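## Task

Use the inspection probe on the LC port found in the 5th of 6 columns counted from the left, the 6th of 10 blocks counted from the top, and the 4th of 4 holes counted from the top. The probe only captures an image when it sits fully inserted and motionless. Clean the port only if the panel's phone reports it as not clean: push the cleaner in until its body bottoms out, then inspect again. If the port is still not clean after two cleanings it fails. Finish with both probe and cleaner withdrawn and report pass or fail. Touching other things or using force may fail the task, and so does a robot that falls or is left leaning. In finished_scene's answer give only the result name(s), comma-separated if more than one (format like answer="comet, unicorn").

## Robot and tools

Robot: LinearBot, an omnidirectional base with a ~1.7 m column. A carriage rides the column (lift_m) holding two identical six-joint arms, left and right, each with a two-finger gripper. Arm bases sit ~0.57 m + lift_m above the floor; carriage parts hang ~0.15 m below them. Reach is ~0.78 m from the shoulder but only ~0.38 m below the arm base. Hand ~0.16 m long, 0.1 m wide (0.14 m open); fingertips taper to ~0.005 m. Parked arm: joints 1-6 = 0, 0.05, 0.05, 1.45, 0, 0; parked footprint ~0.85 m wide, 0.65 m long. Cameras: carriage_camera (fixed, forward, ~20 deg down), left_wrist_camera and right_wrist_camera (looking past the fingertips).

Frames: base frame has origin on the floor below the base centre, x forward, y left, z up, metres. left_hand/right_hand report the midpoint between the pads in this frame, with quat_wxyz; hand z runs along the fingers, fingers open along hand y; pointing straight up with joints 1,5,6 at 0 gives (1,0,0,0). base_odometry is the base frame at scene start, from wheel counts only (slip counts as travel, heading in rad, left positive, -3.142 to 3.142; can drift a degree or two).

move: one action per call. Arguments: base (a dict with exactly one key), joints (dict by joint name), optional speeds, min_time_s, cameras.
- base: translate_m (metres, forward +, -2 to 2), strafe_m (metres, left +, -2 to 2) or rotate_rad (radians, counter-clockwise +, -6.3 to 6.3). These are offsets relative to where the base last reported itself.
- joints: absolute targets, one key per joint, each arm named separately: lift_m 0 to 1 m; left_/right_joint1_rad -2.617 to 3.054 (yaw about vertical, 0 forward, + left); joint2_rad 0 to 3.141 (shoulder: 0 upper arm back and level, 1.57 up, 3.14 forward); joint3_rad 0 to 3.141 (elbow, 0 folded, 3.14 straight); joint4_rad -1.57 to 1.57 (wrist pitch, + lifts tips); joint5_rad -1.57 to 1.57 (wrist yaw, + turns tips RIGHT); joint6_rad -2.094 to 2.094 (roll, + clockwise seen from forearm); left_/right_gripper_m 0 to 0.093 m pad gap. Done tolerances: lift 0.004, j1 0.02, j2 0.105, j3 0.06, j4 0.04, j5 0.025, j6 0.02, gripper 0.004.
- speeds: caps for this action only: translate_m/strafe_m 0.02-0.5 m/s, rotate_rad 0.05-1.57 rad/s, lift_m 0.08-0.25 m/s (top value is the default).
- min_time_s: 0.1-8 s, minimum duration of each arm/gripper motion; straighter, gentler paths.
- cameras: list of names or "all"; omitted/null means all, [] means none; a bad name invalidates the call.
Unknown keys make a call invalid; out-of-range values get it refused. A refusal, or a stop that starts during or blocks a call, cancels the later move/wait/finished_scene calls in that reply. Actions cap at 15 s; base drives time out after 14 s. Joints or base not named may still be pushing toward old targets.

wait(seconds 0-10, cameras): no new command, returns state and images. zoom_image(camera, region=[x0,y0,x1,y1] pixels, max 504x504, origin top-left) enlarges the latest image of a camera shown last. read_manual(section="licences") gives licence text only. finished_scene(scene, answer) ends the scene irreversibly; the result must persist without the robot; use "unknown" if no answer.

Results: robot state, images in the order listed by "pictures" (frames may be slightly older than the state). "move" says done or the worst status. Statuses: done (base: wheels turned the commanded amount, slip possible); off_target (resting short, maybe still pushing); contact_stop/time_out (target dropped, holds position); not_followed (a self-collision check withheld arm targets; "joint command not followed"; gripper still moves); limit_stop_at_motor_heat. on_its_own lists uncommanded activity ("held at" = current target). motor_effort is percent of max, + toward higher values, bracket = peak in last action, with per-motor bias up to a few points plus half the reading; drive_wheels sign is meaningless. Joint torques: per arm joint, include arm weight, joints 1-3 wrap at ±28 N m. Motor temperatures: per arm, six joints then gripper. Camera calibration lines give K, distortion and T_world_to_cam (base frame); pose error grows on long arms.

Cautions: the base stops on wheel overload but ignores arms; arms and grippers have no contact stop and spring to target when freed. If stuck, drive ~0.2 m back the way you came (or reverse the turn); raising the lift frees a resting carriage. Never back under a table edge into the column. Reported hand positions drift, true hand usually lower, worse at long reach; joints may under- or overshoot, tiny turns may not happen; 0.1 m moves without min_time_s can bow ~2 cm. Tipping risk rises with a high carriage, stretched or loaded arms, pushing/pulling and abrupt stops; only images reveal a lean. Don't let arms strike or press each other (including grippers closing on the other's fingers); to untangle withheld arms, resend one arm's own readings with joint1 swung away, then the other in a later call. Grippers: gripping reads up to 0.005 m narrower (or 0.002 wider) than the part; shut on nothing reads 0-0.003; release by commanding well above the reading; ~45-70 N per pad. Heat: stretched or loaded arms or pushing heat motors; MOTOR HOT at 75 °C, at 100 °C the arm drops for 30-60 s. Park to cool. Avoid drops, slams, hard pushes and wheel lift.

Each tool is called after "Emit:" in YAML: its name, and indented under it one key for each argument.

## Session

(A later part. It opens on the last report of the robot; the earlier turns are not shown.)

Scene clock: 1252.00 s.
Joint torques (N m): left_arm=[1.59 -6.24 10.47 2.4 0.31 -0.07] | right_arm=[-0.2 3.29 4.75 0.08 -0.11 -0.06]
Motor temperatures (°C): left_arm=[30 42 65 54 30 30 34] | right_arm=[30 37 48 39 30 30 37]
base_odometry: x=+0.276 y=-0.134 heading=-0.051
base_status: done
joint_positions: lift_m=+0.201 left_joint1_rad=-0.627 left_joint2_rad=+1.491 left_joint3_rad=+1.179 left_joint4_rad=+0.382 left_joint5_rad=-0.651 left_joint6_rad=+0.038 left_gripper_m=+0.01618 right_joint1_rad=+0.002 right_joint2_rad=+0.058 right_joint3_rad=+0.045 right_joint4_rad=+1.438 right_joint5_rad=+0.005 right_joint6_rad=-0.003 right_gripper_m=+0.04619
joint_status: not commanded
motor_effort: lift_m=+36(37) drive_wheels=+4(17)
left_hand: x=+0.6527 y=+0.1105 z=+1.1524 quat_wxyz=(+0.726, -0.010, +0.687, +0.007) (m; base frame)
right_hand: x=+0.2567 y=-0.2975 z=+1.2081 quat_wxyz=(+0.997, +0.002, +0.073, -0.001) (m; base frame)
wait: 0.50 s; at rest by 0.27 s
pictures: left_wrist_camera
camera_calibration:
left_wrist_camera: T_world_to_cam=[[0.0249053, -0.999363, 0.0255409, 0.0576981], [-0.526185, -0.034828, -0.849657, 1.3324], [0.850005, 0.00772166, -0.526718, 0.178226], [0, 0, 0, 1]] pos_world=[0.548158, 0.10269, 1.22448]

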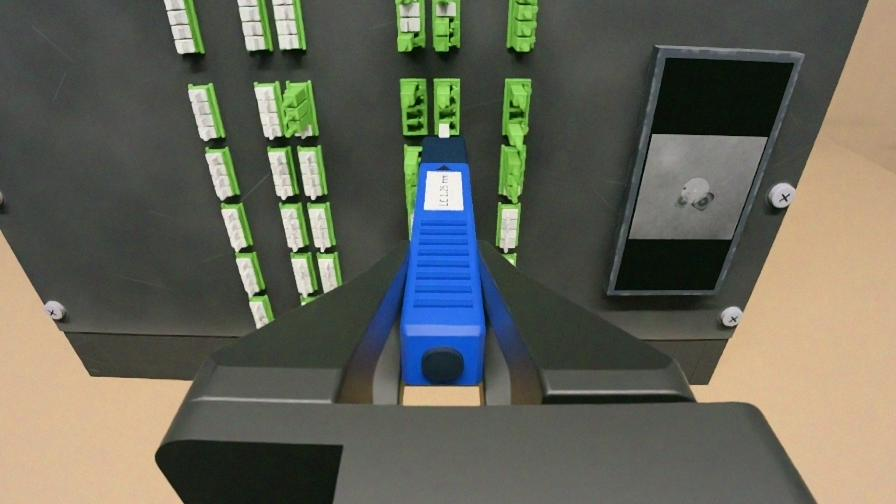

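Emit:
move:
  base: {"translate_m": -0.005}
  speeds: {"translate_m": 0.02}
  cameras: ["left_wrist_camera"]

Emit:
move:
  base: {"translate_m": -0.035}
  speeds: {"translate_m": 0.03}
  cameras: ["left_wrist_camera"]

Emit:
wait:
  seconds: 0.6
  cameras: ["left_wrist_camera"]

Emit:
zoom_image:
  camera: "left_wrist_camera"
  region: [380, 40, 520, 140]

Scene clock: 1265.67 s.
Joint torques (N m): left_arm=[0.88 -6.26 10.44 2.41 0.2 -0.06] | right_arm=[-0.24 3.41 4.78 0.13 -0.13 -0.05]
Motor temperatures (°C): left_arm=[30 41 65 55 30 30 34] | right_arm=[30 37 48 39 30 30 37]
move: done
base_odometry: x=+0.271 y=-0.134 heading=-0.051
base_status: done
joint_positions: lift_m=+0.201 left_joint1_rad=-0.620 left_joint2_rad=+1.491 left_joint3_rad=+1.179 left_joint4_rad=+0.382 left_joint5_rad=-0.639 left_joint6_rad=+0.038 left_gripper_m=+0.01618 right_joint1_rad=+0.002 right_joint2_rad=+0.058 right_joint3_rad=+0.045 right_joint4_rad=+1.438 right_joint5_rad=+0.005 right_joint6_rad=-0.003 right_gripper_m=+0.04619
joint_status: not commanded
motor_effort: lift_m=+35(36) drive_wheels=+2(5)
left_hand: x=+0.6541 y=+0.1115 z=+1.1525 quat_wxyz=(+0.726, -0.008, +0.687, +0.006) (m; base frame)
right_hand: x=+0.2567 y=-0.2975 z=+1.2081 quat_wxyz=(+0.997, +0.002, +0.073, -0.001) (m; base frame)
pictures: left_wrist_camera
camera_calibration:
left_wrist_camera: T_world_to_cam=[[0.0199804, -0.999492, 0.0248318, 0.0627674], [-0.525947, -0.03163, -0.849929, 1.33298], [0.850282, 0.00392166, -0.526312, 0.176877], [0, 0, 0, 1]] pos_world=[0.54943, 0.104204, 1.22448]

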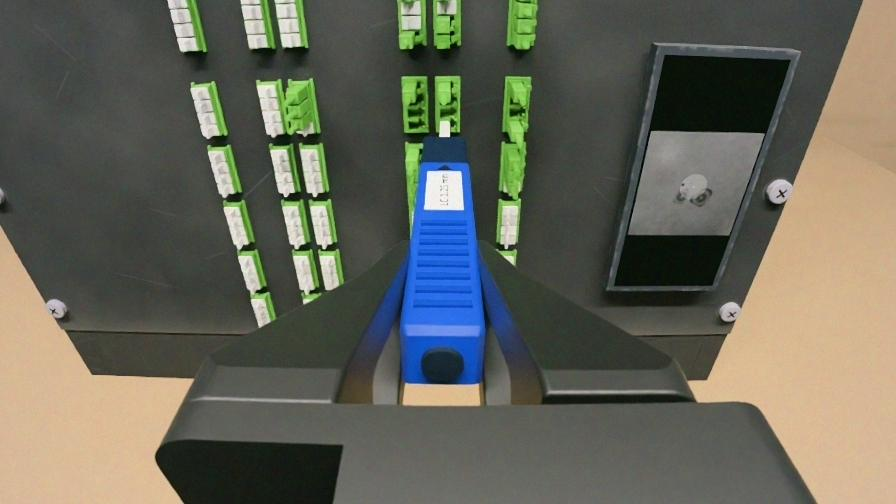

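Scene clock: 1267.33 s.
Joint torques (N m): left_arm=[0.02 -6.5 10.47 2.34 0.02 -0.07] | right_arm=[-0.17 3.33 4.78 0.11 -0.1 -0.06]
Motor temperatures (°C): left_arm=[30 41 65 55 30 30 34] | right_arm=[30 37 48 39 30 30 37]
move: done
base_odometry: x=+0.236 y=-0.132 heading=-0.052
base_status: done
joint_positions: lift_m=+0.201 left_joint1_rad=-0.611 left_joint2_rad=+1.493 left_joint3_rad=+1.179 left_joint4_rad=+0.388 left_joint5_rad=-0.620 left_joint6_rad=+0.038 left_gripper_m=+0.01618 right_joint1_rad=+0.002 right_joint2_rad=+0.058 right_joint3_rad=+0.045 right_joint4_rad=+1.438 right_joint5_rad=+0.005 right_joint6_rad=-0.003 right_gripper_m=+0.04619
joint_status: not commanded
motor_effort: lift_m=+35(37) drive_wheels=+3(10)
left_hand: x=+0.6561 y=+0.1124 z=+1.1532 quat_wxyz=(+0.728, -0.006, +0.686, +0.002) (m; base frame)
right_hand: x=+0.2567 y=-0.2975 z=+1.2081 quat_wxyz=(+0.997, +0.002, +0.073, -0.001) (m; base frame)
pictures: left_wrist_camera
camera_calibration:
left_wrist_camera: T_world_to_cam=[[0.0112069, -0.999587, 0.0264729, 0.0673884], [-0.522388, -0.0284272, -0.852234, 1.33473], [0.852634, -0.00427821, -0.522491, 0.170431], [0, 0, 0, 1]] pos_world=[0.551178, 0.106032, 1.22477]

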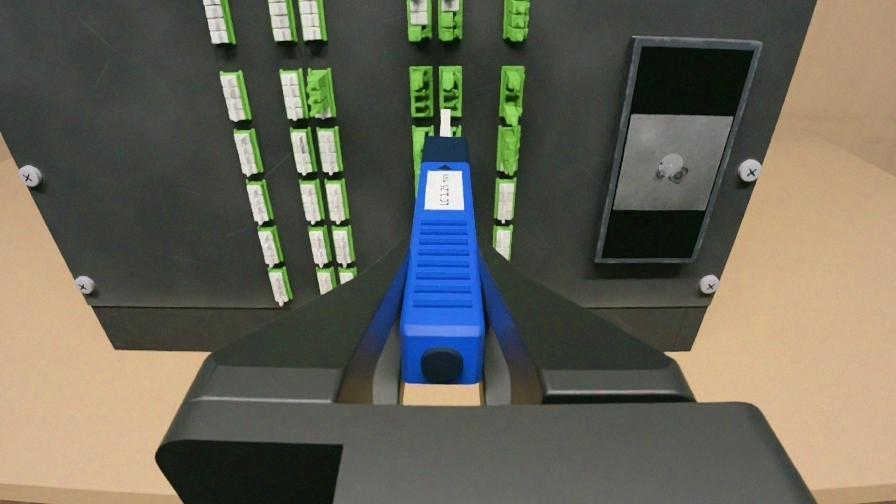

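Scene clock: 1267.93 s.
Joint torques (N m): left_arm=[0.02 -6.52 10.51 2.35 0.02 -0.06] | right_arm=[-0.23 3.18 4.79 0.09 -0.1 -0.01]
Motor temperatures (°C): left_arm=[30 41 65 55 30 30 34] | right_arm=[30 37 48 39 30 30 37]
base_odometry: x=+0.236 y=-0.132 heading=-0.052
base_status: done
joint_positions: lift_m=+0.201 left_joint1_rad=-0.611 left_joint2_rad=+1.493 left_joint3_rad=+1.179 left_joint4_rad=+0.388 left_joint5_rad=-0.620 left_joint6_rad=+0.038 left_gripper_m=+0.01618 right_joint1_rad=+0.002 right_joint2_rad=+0.058 right_joint3_rad=+0.045 right_joint4_rad=+1.438 right_joint5_rad=+0.005 right_joint6_rad=-0.003 right_gripper_m=+0.04619
joint_status: not commanded
motor_effort: lift_m=+35(37) drive_wheels=+3(10)
left_hand: x=+0.6561 y=+0.1124 z=+1.1532 quat_wxyz=(+0.728, -0.006, +0.686, +0.002) (m; base frame)
right_hand: x=+0.2567 y=-0.2975 z=+1.2081 quat_wxyz=(+0.997, +0.002, +0.073, -0.001) (m; base frame)
wait: 0.60 s; at rest by 0.27 s
pictures: left_wrist_camera
camera_calibration:
left_wrist_camera: T_world_to_cam=[[0.0112069, -0.999587, 0.0264729, 0.0673884], [-0.522388, -0.0284272, -0.852234, 1.33473], [0.852634, -0.00427821, -0.522491, 0.170431], [0, 0, 0, 1]] pos_world=[0.551178, 0.106032, 1.22477]

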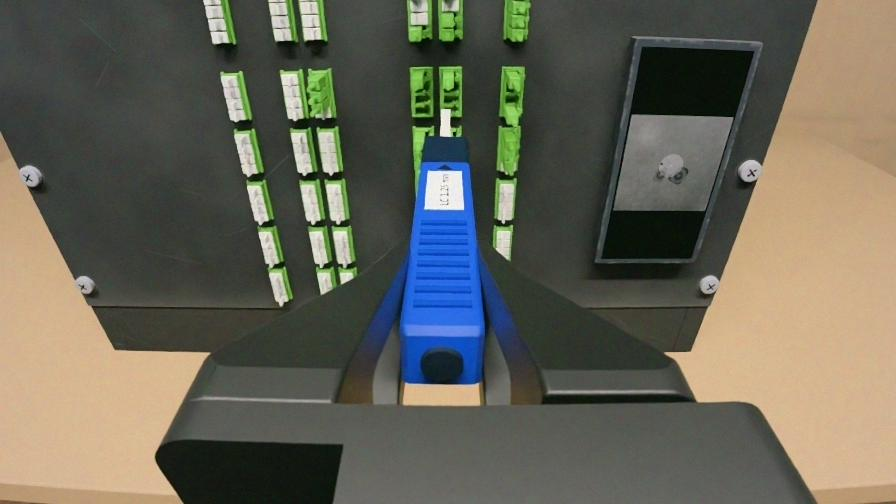

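Scaled by 3.600 from the camera's 896x504 image, which has a finer 1280x720 frame.

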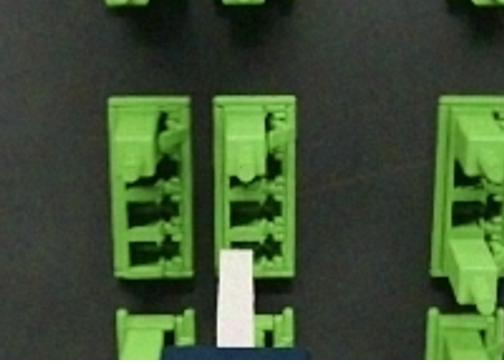

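Emit:
move:
  base: {"translate_m": -0.15}
  speeds: {"translate_m": 0.12}
  cameras: []

Emit:
move:
  base: {"strafe_m": 0.205}
  joints: {"left_joint1_rad": 0.0, "left_joint2_rad": 0.05, "left_joint3_rad": 0.05, "left_joint4_rad": 1.45, "left_joint5_rad": 0, "left_joint6_rad": 0}
  speeds: {"strafe_m": 0.1}
  min_time_s: 4
  cameras: []

Emit:
move:
  joints: {"lift_m": 0.2214, "right_joint1_rad": 0.652, "right_joint2_rad": 1.51, "right_joint3_rad": 1.195, "right_joint4_rad": 0.50, "right_joint5_rad": 0.615, "right_joint6_rad": -0.012}
  min_time_s: 4
  cameras: []

Emit:
move:
  joints: {"right_joint4_rad": 0.44}
  min_time_s: 1
  cameras: []

Emit:
wait:
  seconds: 1

Scene clock: 1278.23 s.
Joint torques (N m): left_arm=[0.06 -6.41 10.44 2.34 0.02 -0.06] | right_arm=[-0.16 3.3 4.82 0.1 -0.1 -0.04]
Motor temperatures (°C): left_arm=[30 41 65 55 30 30 34] | right_arm=[30 37 48 38 30 30 37]
move: done
base_odometry: x=+0.086 y=-0.124 heading=-0.052
base_status: done
joint_positions: lift_m=+0.201 left_joint1_rad=-0.611 left_joint2_rad=+1.493 left_joint3_rad=+1.179 left_joint4_rad=+0.389 left_joint5_rad=-0.620 left_joint6_rad=+0.038 left_gripper_m=+0.01618 right_joint1_rad=+0.002 right_joint2_rad=+0.058 right_joint3_rad=+0.045 right_joint4_rad=+1.438 right_joint5_rad=+0.005 right_joint6_rad=-0.003 right_gripper_m=+0.04619
joint_status: not commanded
motor_effort: lift_m=+34(37) drive_wheels=-1(13)
left_hand: x=+0.6561 y=+0.1123 z=+1.1536 quat_wxyz=(+0.728, -0.006, +0.685, +0.002) (m; base frame)
right_hand: x=+0.2566 y=-0.2975 z=+1.2081 quat_wxyz=(+0.997, +0.002, +0.073, -0.001) (m; base frame)
pictures: none
No camera images: "cameras" was empty.

Scene clock: 1282.53 s.
Joint torques (N m): left_arm=[0.17 3.15 5.38 0.12 0.05 -0.08] | right_arm=[-0.23 3.37 4.67 0.09 -0.11 -0.05]
Motor temperatures (°C): left_arm=[30 41 64 54 30 30 34] | right_arm=[30 37 48 38 30 30 37]
move: done
base_odometry: x=+0.097 y=+0.080 heading=-0.051
base_status: done
joint_positions: lift_m=+0.201 left_joint1_rad=-0.007 left_joint2_rad=+0.065 left_joint3_rad=+0.061 left_joint4_rad=+1.435 left_joint5_rad=-0.008 left_joint6_rad=+0.013 left_gripper_m=+0.01618 right_joint1_rad=+0.002 right_joint2_rad=+0.058 right_joint3_rad=+0.045 right_joint4_rad=+1.438 right_joint5_rad=+0.004 right_joint6_rad=-0.003 right_gripper_m=+0.04619
joint_status: all done
motor_effort: lift_m=+36(37) drive_wheels=-1(11)
left_hand: x=+0.2546 y=+0.2977 z=+1.2124 quat_wxyz=(+0.998, -0.003, +0.070, +0.004) (m; base frame)
right_hand: x=+0.2566 y=-0.2974 z=+1.2081 quat_wxyz=(+0.997, +0.002, +0.073, -0.001) (m; base frame)
pictures: none
No camera images: "cameras" was empty.

Scene clock: 1286.83 s.
Joint torques (N m): left_arm=[0.21 3.44 6 0.1 0.05 -0.08] | right_arm=[0.46 -7.46 9.51 2.9 0.02 -0.19]
Motor temperatures (°C): left_arm=[30 41 63 52 30 30 34] | right_arm=[30 37 49 39 30 30 37]
move: off_target
base_odometry: x=+0.097 y=+0.080 heading=-0.051
base_status: not commanded
joint_positions: lift_m=+0.221 left_joint1_rad=-0.007 left_joint2_rad=+0.062 left_joint3_rad=+0.055 left_joint4_rad=+1.438 left_joint5_rad=-0.006 left_joint6_rad=+0.013 left_gripper_m=+0.01618 right_joint1_rad=+0.646 right_joint2_rad=+1.507 right_joint3_rad=+1.150 right_joint4_rad=+0.450 right_joint5_rad=+0.607 right_joint6_rad=-0.003 right_gripper_m=+0.04619
joint_status: right_joint4_rad off_target (ended at +0.450, target +0.500); the others done
motor_effort: lift_m=+39(48) drive_wheels=-1(1)
left_hand: x=+0.2546 y=+0.2974 z=+1.2311 quat_wxyz=(+0.998, -0.002, +0.070, +0.003) (m; base frame)
right_hand: x=+0.6512 y=-0.0931 z=+1.1669 quat_wxyz=(+0.733, +0.004, +0.680, +0.032) (m; base frame)
pictures: none
No camera images: "cameras" was empty.

Scene clock: 1288.13 s.
Joint torques (N m): left_arm=[0.2 3.48 6 0.1 0.04 -0.08] | right_arm=[0.46 -7.57 9.44 2.93 0.02 -0.15]
Motor temperatures (°C): left_arm=[30 41 63 51 30 30 34] | right_arm=[30 37 49 40 30 30 37]
move: off_target
base_odometry: x=+0.097 y=+0.080 heading=-0.051
base_status: not commanded
joint_positions: lift_m=+0.221 left_joint1_rad=-0.007 left_joint2_rad=+0.062 left_joint3_rad=+0.055 left_joint4_rad=+1.438 left_joint5_rad=-0.006 left_joint6_rad=+0.013 left_gripper_m=+0.01618 right_joint1_rad=+0.646 right_joint2_rad=+1.507 right_joint3_rad=+1.150 right_joint4_rad=+0.390 right_joint5_rad=+0.608 right_joint6_rad=-0.003 right_gripper_m=+0.04619
joint_status: right_joint4_rad off_target (ended at +0.390, target +0.440)
motor_effort: lift_m=+40(41) drive_wheels=-1(1)
left_hand: x=+0.2546 y=+0.2974 z=+1.2311 quat_wxyz=(+0.998, -0.002, +0.070, +0.003) (m; base frame)
right_hand: x=+0.6518 y=-0.0928 z=+1.1541 quat_wxyz=(+0.716, -0.008, +0.697, +0.019) (m; base frame)
pictures: none
No camera images: "cameras" was empty.

Scene clock: 1289.13 s.
Joint torques (N m): left_arm=[0.17 3.48 5.98 0.1 0.05 -0.08] | right_arm=[0.58 -7.5 9.54 2.9 0.04 -0.17]
Motor temperatures (°C): left_arm=[30 41 62 51 30 30 34] | right_arm=[30 37 50 40 30 30 37]
base_odometry: x=+0.097 y=+0.080 heading=-0.051
base_status: not commanded
joint_positions: lift_m=+0.221 left_joint1_rad=-0.007 left_joint2_rad=+0.062 left_joint3_rad=+0.055 left_joint4_rad=+1.438 left_joint5_rad=-0.006 left_joint6_rad=+0.013 left_gripper_m=+0.01618 right_joint1_rad=+0.646 right_joint2_rad=+1.507 right_joint3_rad=+1.150 right_joint4_rad=+0.389 right_joint5_rad=+0.608 right_joint6_rad=-0.003 right_gripper_m=+0.04619
joint_status: right_joint4_rad off_target (ended at +0.390, target +0.440)
motor_effort: lift_m=+39(41) drive_wheels=-1(1)
left_hand: x=+0.2546 y=+0.2974 z=+1.2311 quat_wxyz=(+0.998, -0.002, +0.070, +0.003) (m; base frame)
right_hand: x=+0.6518 y=-0.0928 z=+1.1539 quat_wxyz=(+0.716, -0.008, +0.698, +0.019) (m; base frame)
wait: 1.00 s; at rest by 0.27 s
pictures: carriage_camera, left_wrist_camera, right_wrist_camera
camera_calibration:
carriage_camera: T_world_to_cam=[[0.0462105, -0.998783, 0.0172131, -0.0291781], [-0.373918, -0.0332736, -0.926865, 1.17445], [0.92631, 0.0363946, -0.375001, 0.345879], [0, 0, 0, 1]] pos_world=[0.120105, -0.0026525, 1.21876]
left_wrist_camera: T_world_to_cam=[[-0.013823, -0.999868, 0.00852947, 0.283321], [0.731779, -0.0159291, -0.681355, 0.663159], [0.681401, -0.00317665, 0.731903, -0.946656], [0, 0, 0, 1]] pos_world=[0.163683, 0.290839, 1.14229]
right_wrist_camera: T_world_to_cam=[[0.00819025, -0.999903, -0.0112791, -0.0881092], [-0.619962, 0.00377256, -0.784623, 1.30742], [0.784589, 0.0134189, -0.619871, 0.328805], [0, 0, 0, 1]] pos_world=[0.553297, -0.0974451, 1.22866]

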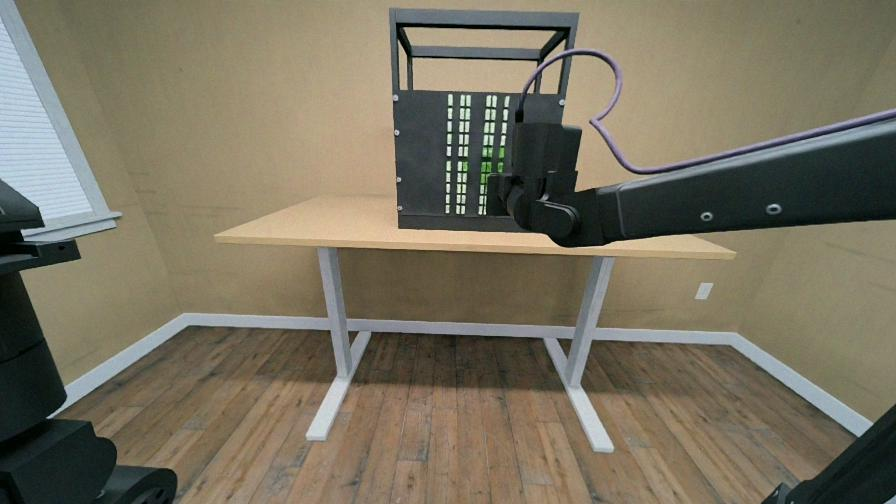

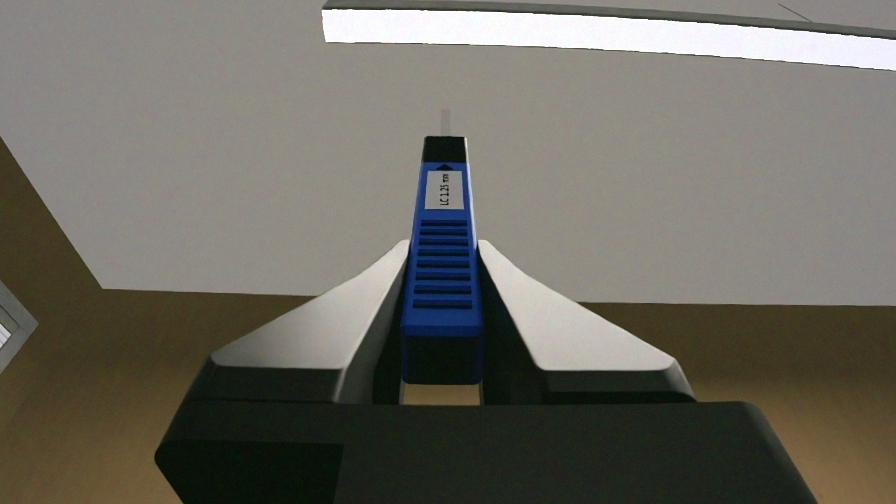

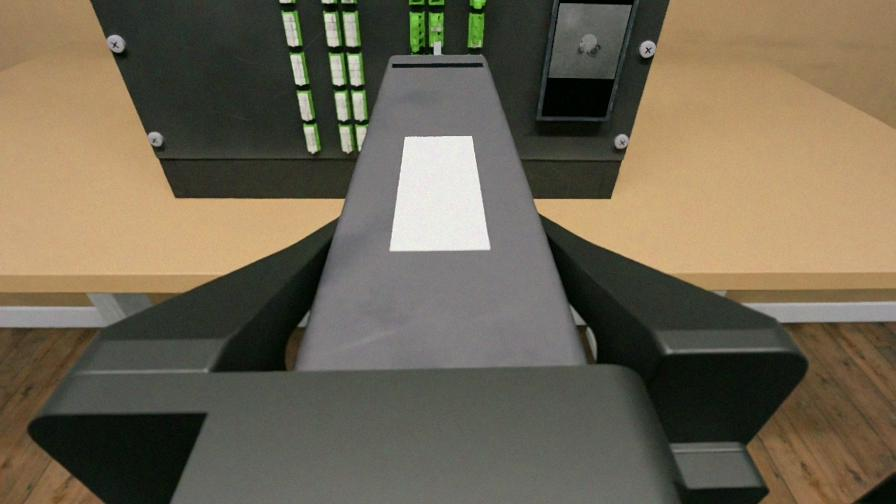

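Emit:
move:
  base: {"translate_m": 0.065}
  speeds: {"translate_m": 0.06}
  cameras: []

Emit:
wait:
  seconds: 0.8
  cameras: ["right_wrist_camera"]

Emit:
zoom_image:
  camera: "right_wrist_camera"
  region: [410, 0, 470, 60]

Emit:
zoom_image:
  camera: "right_wrist_camera"
  region: [0, 0, 504, 252]

Scene clock: 1295.00 s.
Joint torques (N m): left_arm=[0.18 3.49 6 0 0.03 -0.08] | right_arm=[0.08 -7.65 9.42 2.98 0.02 -0.18]
Motor temperatures (°C): left_arm=[30 40 61 49 30 30 34] | right_arm=[30 39 51 43 30 30 37]
move: done
base_odometry: x=+0.162 y=+0.077 heading=-0.051
base_status: done
joint_positions: lift_m=+0.221 left_joint1_rad=-0.007 left_joint2_rad=+0.062 left_joint3_rad=+0.055 left_joint4_rad=+1.444 left_joint5_rad=-0.006 left_joint6_rad=+0.013 left_gripper_m=+0.01618 right_joint1_rad=+0.652 right_joint2_rad=+1.508 right_joint3_rad=+1.151 right_joint4_rad=+0.382 right_joint5_rad=+0.611 right_joint6_rad=-0.004 right_gripper_m=+0.04619
joint_status: not commanded
motor_effort: lift_m=+40(41) drive_wheels=-2(10)
left_hand: x=+0.2530 y=+0.2974 z=+1.2313 quat_wxyz=(+0.998, -0.002, +0.067, +0.003) (m; base frame)
right_hand: x=+0.6510 y=-0.0907 z=+1.1524 quat_wxyz=(+0.714, -0.011, +0.700, +0.018) (m; base frame)
pictures: none
No camera images: "cameras" was empty.

Scene clock: 1295.80 s.
Joint torques (N m): left_arm=[0.17 3.49 6 0.01 0.03 -0.08] | right_arm=[0.05 -7.65 9.43 3 0.03 -0.15]
Motor temperatures (°C): left_arm=[30 40 61 49 30 30 34] | right_arm=[30 39 51 43 30 30 37]
base_odometry: x=+0.162 y=+0.077 heading=-0.051
base_status: done
joint_positions: lift_m=+0.221 left_joint1_rad=-0.007 left_joint2_rad=+0.062 left_joint3_rad=+0.055 left_joint4_rad=+1.444 left_joint5_rad=-0.006 left_joint6_rad=+0.013 left_gripper_m=+0.01618 right_joint1_rad=+0.652 right_joint2_rad=+1.508 right_joint3_rad=+1.151 right_joint4_rad=+0.382 right_joint5_rad=+0.611 right_joint6_rad=-0.004 right_gripper_m=+0.04619
joint_status: not commanded
motor_effort: lift_m=+39(41) drive_wheels=-2(10)
left_hand: x=+0.2530 y=+0.2974 z=+1.2313 quat_wxyz=(+0.998, -0.002, +0.067, +0.003) (m; base frame)
right_hand: x=+0.6510 y=-0.0907 z=+1.1524 quat_wxyz=(+0.714, -0.011, +0.700, +0.018) (m; base frame)
wait: 0.80 s; at rest by 0.27 s
pictures: right_wrist_camera
camera_calibration:
right_wrist_camera: T_world_to_cam=[[0.0108259, -0.999918, -0.0068399, -0.092718], [-0.624293, -0.00141542, -0.781189, 1.30408], [0.781115, 0.0127272, -0.624257, 0.335842], [0, 0, 0, 1]] pos_world=[0.552802, -0.0951389, 1.22775]

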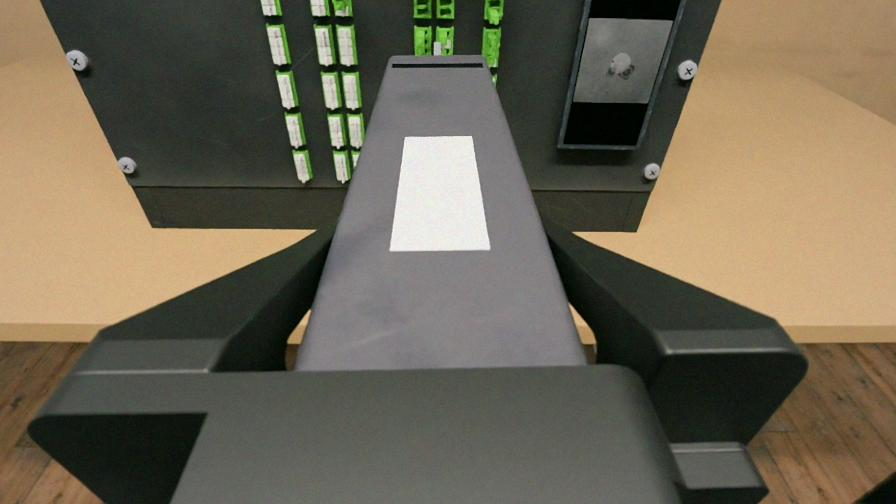

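Scaled by 8.400 from the camera's 896x504 image, which has a finer 1280x720 frame.

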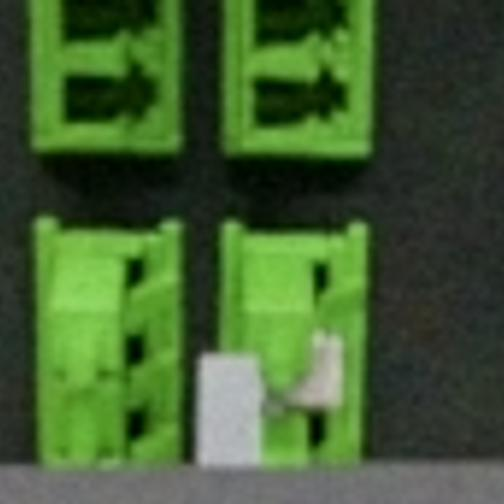

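Scaled by 1.000.

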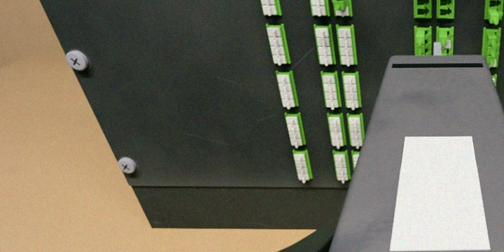

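Emit:
zoom_image:
  camera: "right_wrist_camera"
  region: [425, 20, 460, 55]

Emit:
zoom_image:
  camera: "right_wrist_camera"
  region: [400, 0, 520, 120]

Emit:
zoom_image:
  camera: "carriage_camera"
  region: [380, 80, 580, 240]

Scaled by 14.400 from the camera's 896x504 image, which has a finer 1280x720 frame.

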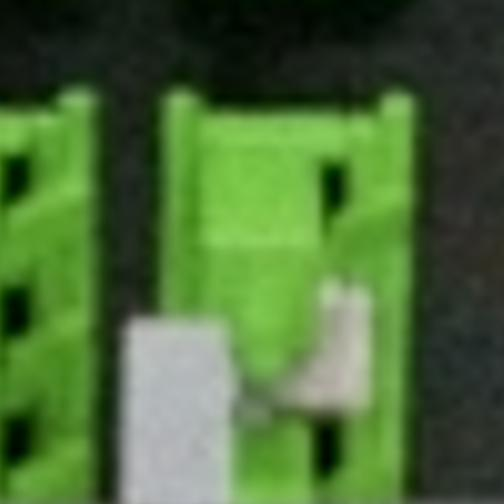

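Scaled by 4.200 from the camera's 896x504 image, which has a finer 1280x720 frame.

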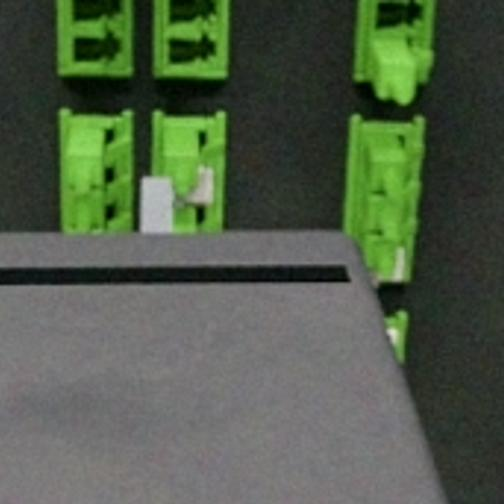

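This scene's latest camera images include none from carriage_camera. They are from: right_wrist_camera. carriage_camera's image comes with the result of a call that names it in "cameras".

Emit:
move:
  base: {"translate_m": -0.03}
  joints: {"right_joint3_rad": 1.235}
  min_time_s: 1.5
  cameras: []

Emit:
move:
  joints: {"right_joint3_rad": 1.195}
  min_time_s: 1.5
  cameras: []

Emit:
wait:
  seconds: 0.8
  cameras: ["right_wrist_camera"]

Emit:
zoom_image:
  camera: "right_wrist_camera"
  region: [400, 0, 500, 100]

Scene clock: 1332.20 s.
Joint torques (N m): left_arm=[0.2 3.47 5.97 -0.02 0.04 -0.09] | right_arm=[-0.02 -7.73 9.55 2.94 0 -0.16]
Motor temperatures (°C): left_arm=[30 39 56 44 30 30 34] | right_arm=[30 43 58 48 30 30 37]
move: done
base_odometry: x=+0.132 y=+0.079 heading=-0.051
base_status: done
joint_positions: lift_m=+0.221 left_joint1_rad=-0.007 left_joint2_rad=+0.062 left_joint3_rad=+0.055 left_joint4_rad=+1.447 left_joint5_rad=-0.006 left_joint6_rad=+0.013 left_gripper_m=+0.01618 right_joint1_rad=+0.652 right_joint2_rad=+1.510 right_joint3_rad=+1.190 right_joint4_rad=+0.382 right_joint5_rad=+0.611 right_joint6_rad=-0.004 right_gripper_m=+0.04619
joint_status: all done
motor_effort: lift_m=+39(40) drive_wheels=+3(16)
left_hand: x=+0.2524 y=+0.2974 z=+1.2314 quat_wxyz=(+0.998, -0.002, +0.065, +0.003) (m; base frame)
right_hand: x=+0.6517 y=-0.0899 z=+1.1698 quat_wxyz=(+0.724, -0.003, +0.689, +0.026) (m; base frame)
pictures: none
No camera images: "cameras" was empty.

Scene clock: 1334.00 s.
Joint torques (N m): left_arm=[0.18 3.48 5.96 -0.02 0.05 -0.08] | right_arm=[-0.02 -7.76 6.42 2.99 0.01 -0.19]
Motor temperatures (°C): left_arm=[30 39 56 44 30 30 34] | right_arm=[30 43 57 48 30 30 37]
move: done
base_odometry: x=+0.132 y=+0.079 heading=-0.051
base_status: not commanded
joint_positions: lift_m=+0.221 left_joint1_rad=-0.007 left_joint2_rad=+0.062 left_joint3_rad=+0.055 left_joint4_rad=+1.447 left_joint5_rad=-0.006 left_joint6_rad=+0.013 left_gripper_m=+0.01618 right_joint1_rad=+0.652 right_joint2_rad=+1.510 right_joint3_rad=+1.190 right_joint4_rad=+0.382 right_joint5_rad=+0.611 right_joint6_rad=-0.004 right_gripper_m=+0.04619
joint_status: all done
motor_effort: lift_m=+39(40) drive_wheels=+3(3)
left_hand: x=+0.2524 y=+0.2974 z=+1.2314 quat_wxyz=(+0.998, -0.002, +0.065, +0.003) (m; base frame)
right_hand: x=+0.6517 y=-0.0899 z=+1.1698 quat_wxyz=(+0.724, -0.003, +0.689, +0.026) (m; base frame)
pictures: none
No camera images: "cameras" was empty.

Scene clock: 1334.80 s.
Joint torques (N m): left_arm=[0.17 3.48 5.98 -0.02 0.04 -0.08] | right_arm=[-0.05 -7.94 6.26 3 0.01 -0.17]
Motor temperatures (°C): left_arm=[30 39 56 44 30 30 34] | right_arm=[30 43 57 48 30 30 37]
base_odometry: x=+0.132 y=+0.079 heading=-0.051
base_status: not commanded
joint_positions: lift_m=+0.221 left_joint1_rad=-0.007 left_joint2_rad=+0.062 left_joint3_rad=+0.055 left_joint4_rad=+1.447 left_joint5_rad=-0.006 left_joint6_rad=+0.013 left_gripper_m=+0.01618 right_joint1_rad=+0.652 right_joint2_rad=+1.510 right_joint3_rad=+1.190 right_joint4_rad=+0.382 right_joint5_rad=+0.611 right_joint6_rad=-0.004 right_gripper_m=+0.04619
joint_status: all done
motor_effort: lift_m=+41(40) drive_wheels=+3(3)
left_hand: x=+0.2524 y=+0.2974 z=+1.2314 quat_wxyz=(+0.998, -0.002, +0.065, +0.003) (m; base frame)
right_hand: x=+0.6517 y=-0.0899 z=+1.1698 quat_wxyz=(+0.724, -0.003, +0.689, +0.026) (m; base frame)
wait: 0.80 s; at rest by 0.27 s
pictures: right_wrist_camera
camera_calibration:
right_wrist_camera: T_world_to_cam=[[0.011755, -0.999509, -0.0290294, -0.0664425], [-0.601041, 0.0161388, -0.799055, 1.32543], [0.799132, 0.0268407, -0.600556, 0.307896], [0, 0, 0, 1]] pos_world=[0.551368, -0.0960649, 1.24207]

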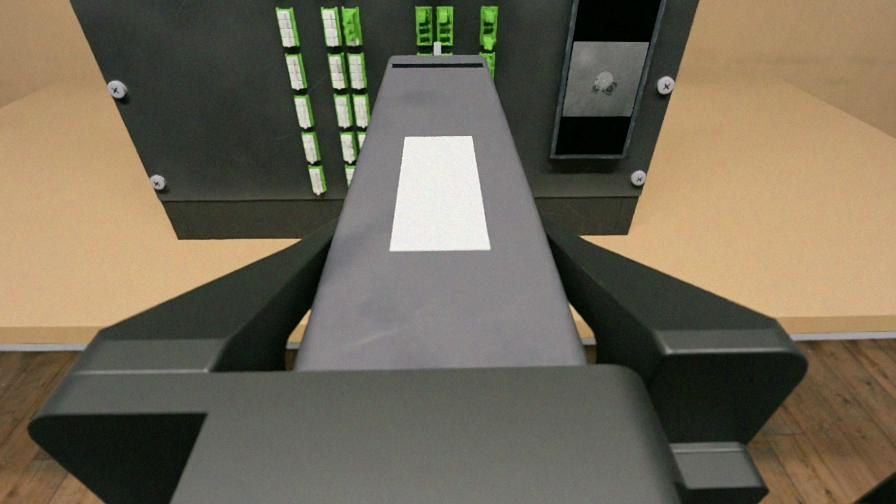

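Scaled by 5.040 from the camera's 896x504 image, which has a finer 1280x720 frame.

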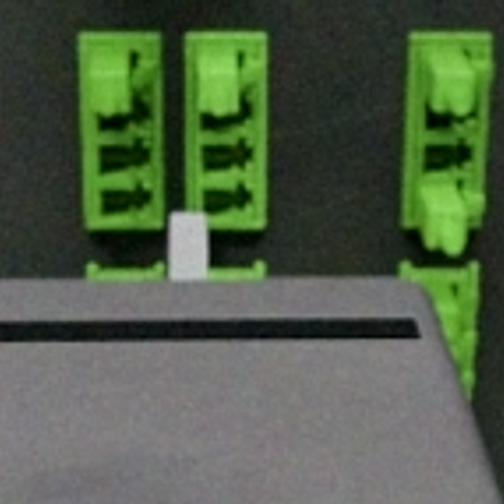

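Emit:
move:
  base: {"translate_m": 0.035}
  speeds: {"translate_m": 0.06}
  cameras: []

Emit:
wait:
  seconds: 0.8
  cameras: ["right_wrist_camera"]

Emit:
zoom_image:
  camera: "right_wrist_camera"
  region: [410, 0, 470, 60]

Emit:
zoom_image:
  camera: "right_wrist_camera"
  region: [425, 25, 450, 50]

Emit:
zoom_image:
  camera: "right_wrist_camera"
  region: [55, 60, 105, 110]

Emit:
zoom_image:
  camera: "right_wrist_camera"
  region: [665, 60, 715, 110]

Scene clock: 1341.30 s.
Joint torques (N m): left_arm=[0.23 3.47 5.98 -0.03 0.04 -0.08] | right_arm=[0.02 -7.8 6.3 2.99 0.02 -0.18]
Motor temperatures (°C): left_arm=[30 39 55 43 30 30 34] | right_arm=[30 42 57 48 30 30 37]
move: done
base_odometry: x=+0.167 y=+0.077 heading=-0.051
base_status: done
joint_positions: lift_m=+0.221 left_joint1_rad=-0.007 left_joint2_rad=+0.062 left_joint3_rad=+0.055 left_joint4_rad=+1.447 left_joint5_rad=-0.006 left_joint6_rad=+0.013 left_gripper_m=+0.01618 right_joint1_rad=+0.651 right_joint2_rad=+1.510 right_joint3_rad=+1.190 right_joint4_rad=+0.382 right_joint5_rad=+0.612 right_joint6_rad=-0.004 right_gripper_m=+0.04619
joint_status: not commanded
motor_effort: lift_m=+39(41) drive_wheels=-2(14)
left_hand: x=+0.2524 y=+0.2974 z=+1.2314 quat_wxyz=(+0.998, -0.002, +0.065, +0.003) (m; base frame)
right_hand: x=+0.6518 y=-0.0904 z=+1.1697 quat_wxyz=(+0.724, -0.002, +0.689, +0.025) (m; base frame)
pictures: none
No camera images: "cameras" was empty.

Scene clock: 1342.10 s.
Joint torques (N m): left_arm=[0.2 3.49 6 -0.02 0.03 -0.08] | right_arm=[0.03 -7.72 6.37 2.99 -0.02 -0.16]
Motor temperatures (°C): left_arm=[30 39 55 43 30 30 34] | right_arm=[30 42 56 48 30 30 37]
base_odometry: x=+0.167 y=+0.077 heading=-0.051
base_status: done
joint_positions: lift_m=+0.221 left_joint1_rad=-0.007 left_joint2_rad=+0.062 left_joint3_rad=+0.055 left_joint4_rad=+1.447 left_joint5_rad=-0.006 left_joint6_rad=+0.013 left_gripper_m=+0.01618 right_joint1_rad=+0.651 right_joint2_rad=+1.510 right_joint3_rad=+1.190 right_joint4_rad=+0.382 right_joint5_rad=+0.612 right_joint6_rad=-0.004 right_gripper_m=+0.04619
joint_status: not commanded
motor_effort: lift_m=+40(41) drive_wheels=-2(14)
left_hand: x=+0.2524 y=+0.2974 z=+1.2314 quat_wxyz=(+0.998, -0.002, +0.065, +0.003) (m; base frame)
right_hand: x=+0.6518 y=-0.0904 z=+1.1697 quat_wxyz=(+0.724, -0.002, +0.689, +0.025) (m; base frame)
wait: 0.80 s; at rest by 0.27 s
pictures: right_wrist_camera
camera_calibration:
right_wrist_camera: T_world_to_cam=[[0.00983942, -0.999538, -0.0287638, -0.0661212], [-0.601275, 0.0170699, -0.79886, 1.32553], [0.798982, 0.0251552, -0.600829, 0.308006], [0, 0, 0, 1]] pos_world=[0.551569, -0.0964653, 1.24207]

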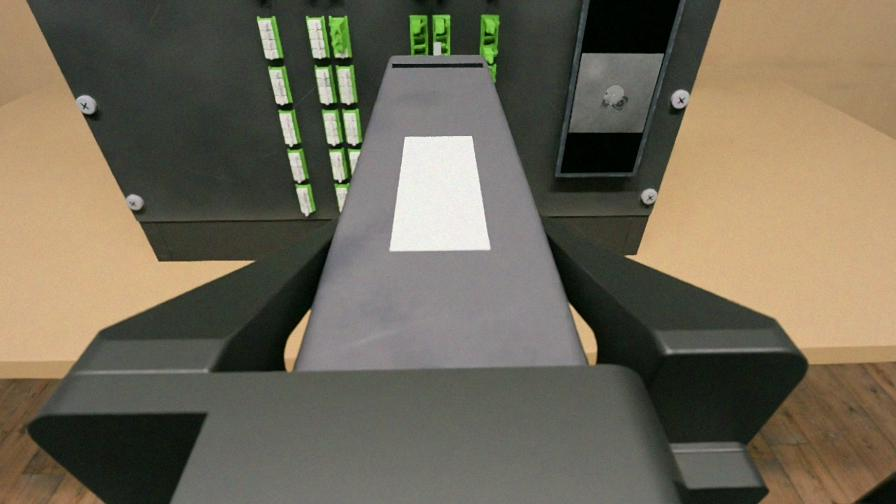

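Scaled by 8.400 from the camera's 896x504 image, which has a finer 1280x720 frame.

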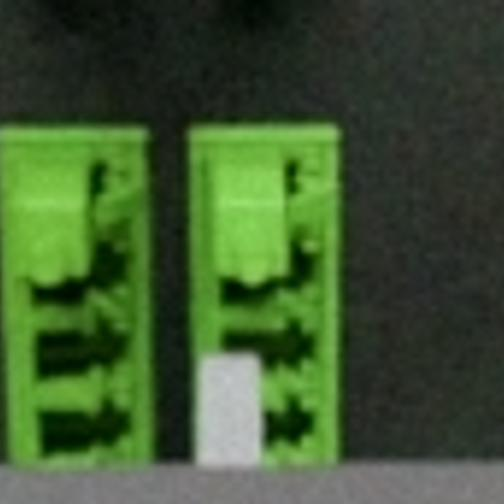

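Scaled by 20.160 from the camera's 896x504 image, which has a finer 1280x720 frame.

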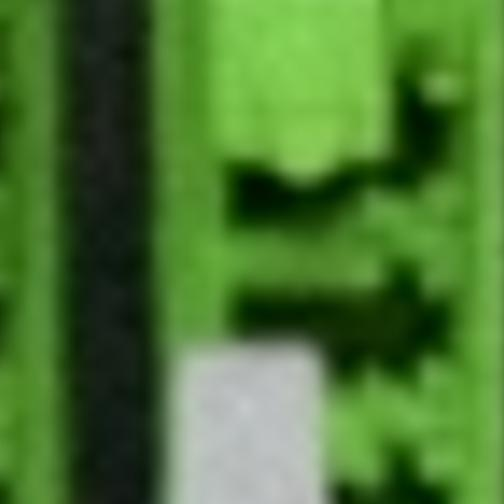

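Scaled by 10.080 from the camera's 896x504 image, which has a finer 1280x720 frame.

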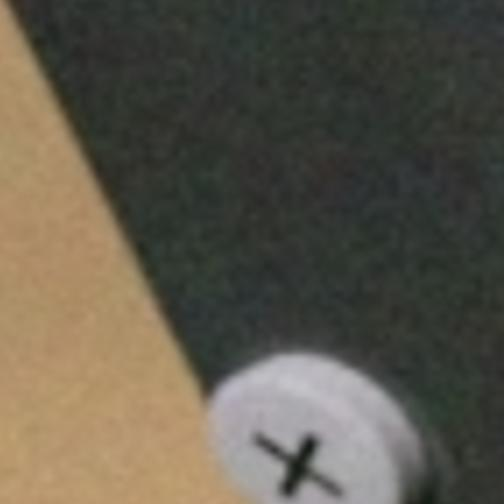

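Scaled by 10.080 from the camera's 896x504 image, which has a finer 1280x720 frame.

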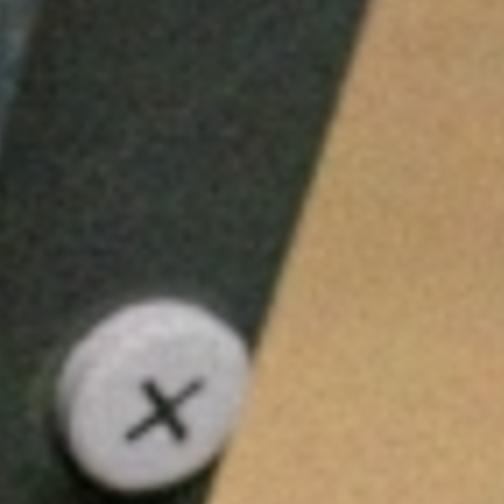

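Emit:
move:
  base: {"translate_m": -0.03}
  speeds: {"translate_m": 0.06}
  cameras: []

Emit:
move:
  base: {"rotate_rad": 0.019}
  speeds: {"rotate_rad": 0.1}
  cameras: []

Emit:
move:
  base: {"strafe_m": -0.018}
  speeds: {"strafe_m": 0.05}
  cameras: []

Emit:
move:
  base: {"translate_m": 0.03}
  speeds: {"translate_m": 0.06}
  cameras: []

Emit:
wait:
  seconds: 0.8
  cameras: ["right_wrist_camera"]

Emit:
zoom_image:
  camera: "right_wrist_camera"
  region: [410, 0, 470, 60]

Emit:
zoom_image:
  camera: "right_wrist_camera"
  region: [60, 85, 100, 125]

Emit:
zoom_image:
  camera: "right_wrist_camera"
  region: [660, 85, 700, 125]

Scene clock: 1354.47 s.
Joint torques (N m): left_arm=[0.18 3.49 5.94 -0.03 0.04 -0.08] | right_arm=[0.03 -7.9 6.19 2.99 -0.02 -0.18]
Motor temperatures (°C): left_arm=[30 39 55 42 30 30 34] | right_arm=[30 42 55 50 30 30 37]
move: done
base_odometry: x=+0.137 y=+0.078 heading=-0.051
base_status: done
joint_positions: lift_m=+0.221 left_joint1_rad=-0.007 left_joint2_rad=+0.062 left_joint3_rad=+0.055 left_joint4_rad=+1.447 left_joint5_rad=-0.006 left_joint6_rad=+0.013 left_gripper_m=+0.01618 right_joint1_rad=+0.652 right_joint2_rad=+1.511 right_joint3_rad=+1.190 right_joint4_rad=+0.382 right_joint5_rad=+0.612 right_joint6_rad=-0.004 right_gripper_m=+0.04619
joint_status: not commanded
motor_effort: lift_m=+39(41) drive_wheels=+3(12)
left_hand: x=+0.2523 y=+0.2974 z=+1.2314 quat_wxyz=(+0.998, -0.002, +0.065, +0.003) (m; base frame)
right_hand: x=+0.6519 y=-0.0902 z=+1.1694 quat_wxyz=(+0.724, -0.003, +0.689, +0.025) (m; base frame)
pictures: none
No camera images: "cameras" was empty.

Scene clock: 1355.10 s.
Joint torques (N m): left_arm=[0.16 3.55 5.97 -0.02 0.03 -0.07] | right_arm=[-0.13 -7.98 6.31 2.96 -0.03 -0.17]
Motor temperatures (°C): left_arm=[30 39 55 42 30 30 34] | right_arm=[30 42 55 50 30 30 37]
move: done
base_odometry: x=+0.137 y=+0.078 heading=-0.033
base_status: done
joint_positions: lift_m=+0.221 left_joint1_rad=-0.007 left_joint2_rad=+0.062 left_joint3_rad=+0.055 left_joint4_rad=+1.447 left_joint5_rad=-0.005 left_joint6_rad=+0.013 left_gripper_m=+0.01618 right_joint1_rad=+0.653 right_joint2_rad=+1.511 right_joint3_rad=+1.190 right_joint4_rad=+0.382 right_joint5_rad=+0.613 right_joint6_rad=-0.004 right_gripper_m=+0.04619
joint_status: not commanded
motor_effort: lift_m=+40(40) drive_wheels=-7(9)
left_hand: x=+0.2523 y=+0.2974 z=+1.2314 quat_wxyz=(+0.998, -0.002, +0.065, +0.003) (m; base frame)
right_hand: x=+0.6518 y=-0.0899 z=+1.1695 quat_wxyz=(+0.724, -0.003, +0.689, +0.026) (m; base frame)
pictures: none
No camera images: "cameras" was empty.

Scene clock: 1355.97 s.
Joint torques (N m): left_arm=[0.21 3.49 5.97 -0.01 0.03 -0.08] | right_arm=[-0.12 -7.87 6.38 3 -0.02 -0.17]
Motor temperatures (°C): left_arm=[30 39 55 42 30 30 34] | right_arm=[30 42 55 50 30 30 37]
move: done
base_odometry: x=+0.136 y=+0.060 heading=-0.033
base_status: done
joint_positions: lift_m=+0.221 left_joint1_rad=-0.007 left_joint2_rad=+0.062 left_joint3_rad=+0.055 left_joint4_rad=+1.447 left_joint5_rad=-0.005 left_joint6_rad=+0.013 left_gripper_m=+0.01618 right_joint1_rad=+0.652 right_joint2_rad=+1.511 right_joint3_rad=+1.190 right_joint4_rad=+0.382 right_joint5_rad=+0.614 right_joint6_rad=-0.004 right_gripper_m=+0.04619
joint_status: not commanded
motor_effort: lift_m=+39(40) drive_wheels=+2(10)
left_hand: x=+0.2523 y=+0.2972 z=+1.2314 quat_wxyz=(+0.998, -0.002, +0.065, +0.003) (m; base frame)
right_hand: x=+0.6519 y=-0.0904 z=+1.1695 quat_wxyz=(+0.724, -0.002, +0.689, +0.025) (m; base frame)
pictures: none
No camera images: "cameras" was empty.

Scene clock: 1357.00 s.
Joint torques (N m): left_arm=[0.2 3.48 5.98 -0.04 0.03 -0.07] | right_arm=[0.02 -7.82 6.45 3 -0.04 -0.17]
Motor temperatures (°C): left_arm=[30 39 54 42 30 30 34] | right_arm=[30 42 55 50 30 30 37]
move: done
base_odometry: x=+0.166 y=+0.059 heading=-0.033
base_status: done
joint_positions: lift_m=+0.221 left_joint1_rad=-0.007 left_joint2_rad=+0.062 left_joint3_rad=+0.055 left_joint4_rad=+1.448 left_joint5_rad=-0.005 left_joint6_rad=+0.013 left_gripper_m=+0.01618 right_joint1_rad=+0.652 right_joint2_rad=+1.511 right_joint3_rad=+1.190 right_joint4_rad=+0.382 right_joint5_rad=+0.614 right_joint6_rad=-0.004 right_gripper_m=+0.04619
joint_status: not commanded
motor_effort: lift_m=+39(40) drive_wheels=-2(14)
left_hand: x=+0.2522 y=+0.2972 z=+1.2314 quat_wxyz=(+0.998, -0.002, +0.065, +0.003) (m; base frame)
right_hand: x=+0.6519 y=-0.0904 z=+1.1694 quat_wxyz=(+0.724, -0.002, +0.689, +0.025) (m; base frame)
pictures: none
No camera images: "cameras" was empty.

Scene clock: 1357.80 s.
Joint torques (N m): left_arm=[0.2 3.47 5.96 -0.03 0.03 -0.08] | right_arm=[0.09 -7.92 6.45 2.97 -0.03 -0.16]
Motor temperatures (°C): left_arm=[30 39 54 42 30 30 34] | right_arm=[30 42 55 50 30 30 37]
base_odometry: x=+0.166 y=+0.059 heading=-0.033
base_status: done
joint_positions: lift_m=+0.221 left_joint1_rad=-0.007 left_joint2_rad=+0.062 left_joint3_rad=+0.055 left_joint4_rad=+1.448 left_joint5_rad=-0.005 left_joint6_rad=+0.013 left_gripper_m=+0.01618 right_joint1_rad=+0.652 right_joint2_rad=+1.511 right_joint3_rad=+1.190 right_joint4_rad=+0.382 right_joint5_rad=+0.614 right_joint6_rad=-0.004 right_gripper_m=+0.04619
joint_status: not commanded
motor_effort: lift_m=+40(40) drive_wheels=-2(14)
left_hand: x=+0.2522 y=+0.2972 z=+1.2314 quat_wxyz=(+0.998, -0.002, +0.065, +0.003) (m; base frame)
right_hand: x=+0.6519 y=-0.0904 z=+1.1694 quat_wxyz=(+0.724, -0.002, +0.689, +0.025) (m; base frame)
wait: 0.80 s; at rest by 0.27 s
pictures: right_wrist_camera
camera_calibration:
right_wrist_camera: T_world_to_cam=[[0.00866891, -0.999552, -0.028664, -0.0654107], [-0.601559, 0.0176851, -0.798633, 1.32528], [0.798782, 0.0241664, -0.601136, 0.308135], [0, 0, 0, 1]] pos_world=[0.55167, -0.0962656, 1.24177]

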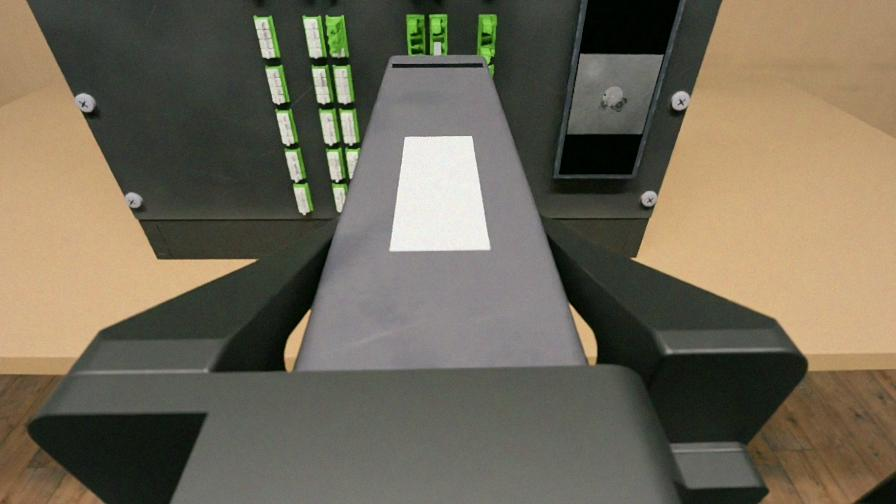

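Scaled by 8.400 from the camera's 896x504 image, which has a finer 1280x720 frame.

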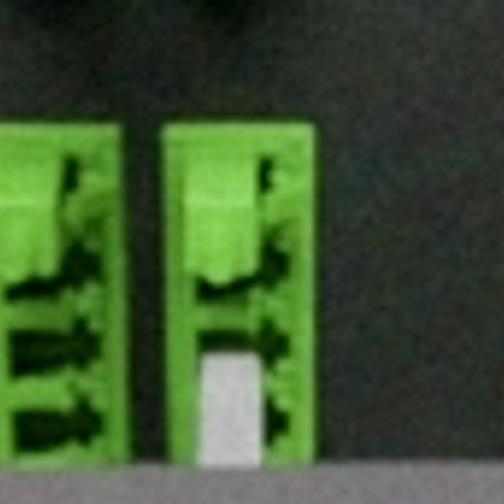

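Scaled by 12.600 from the camera's 896x504 image, which has a finer 1280x720 frame.

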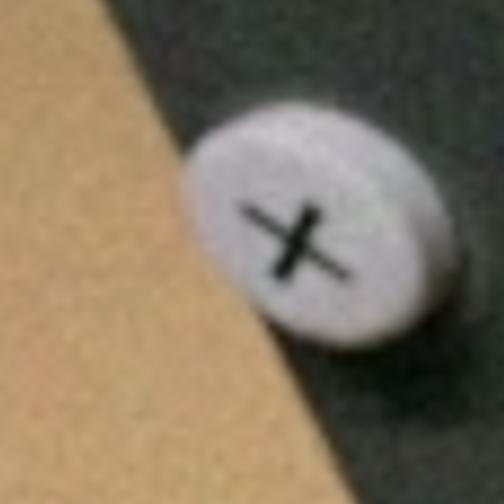

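Scaled by 12.600 from the camera's 896x504 image, which has a finer 1280x720 frame.

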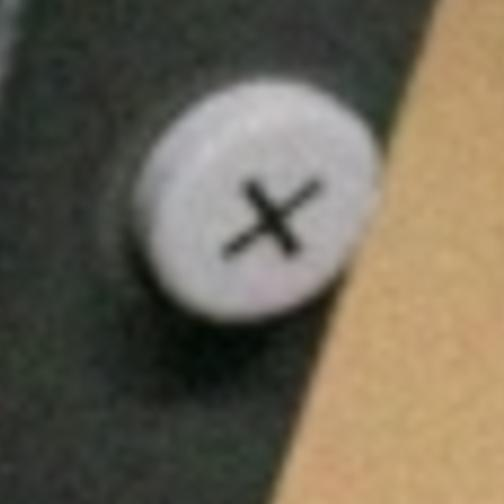

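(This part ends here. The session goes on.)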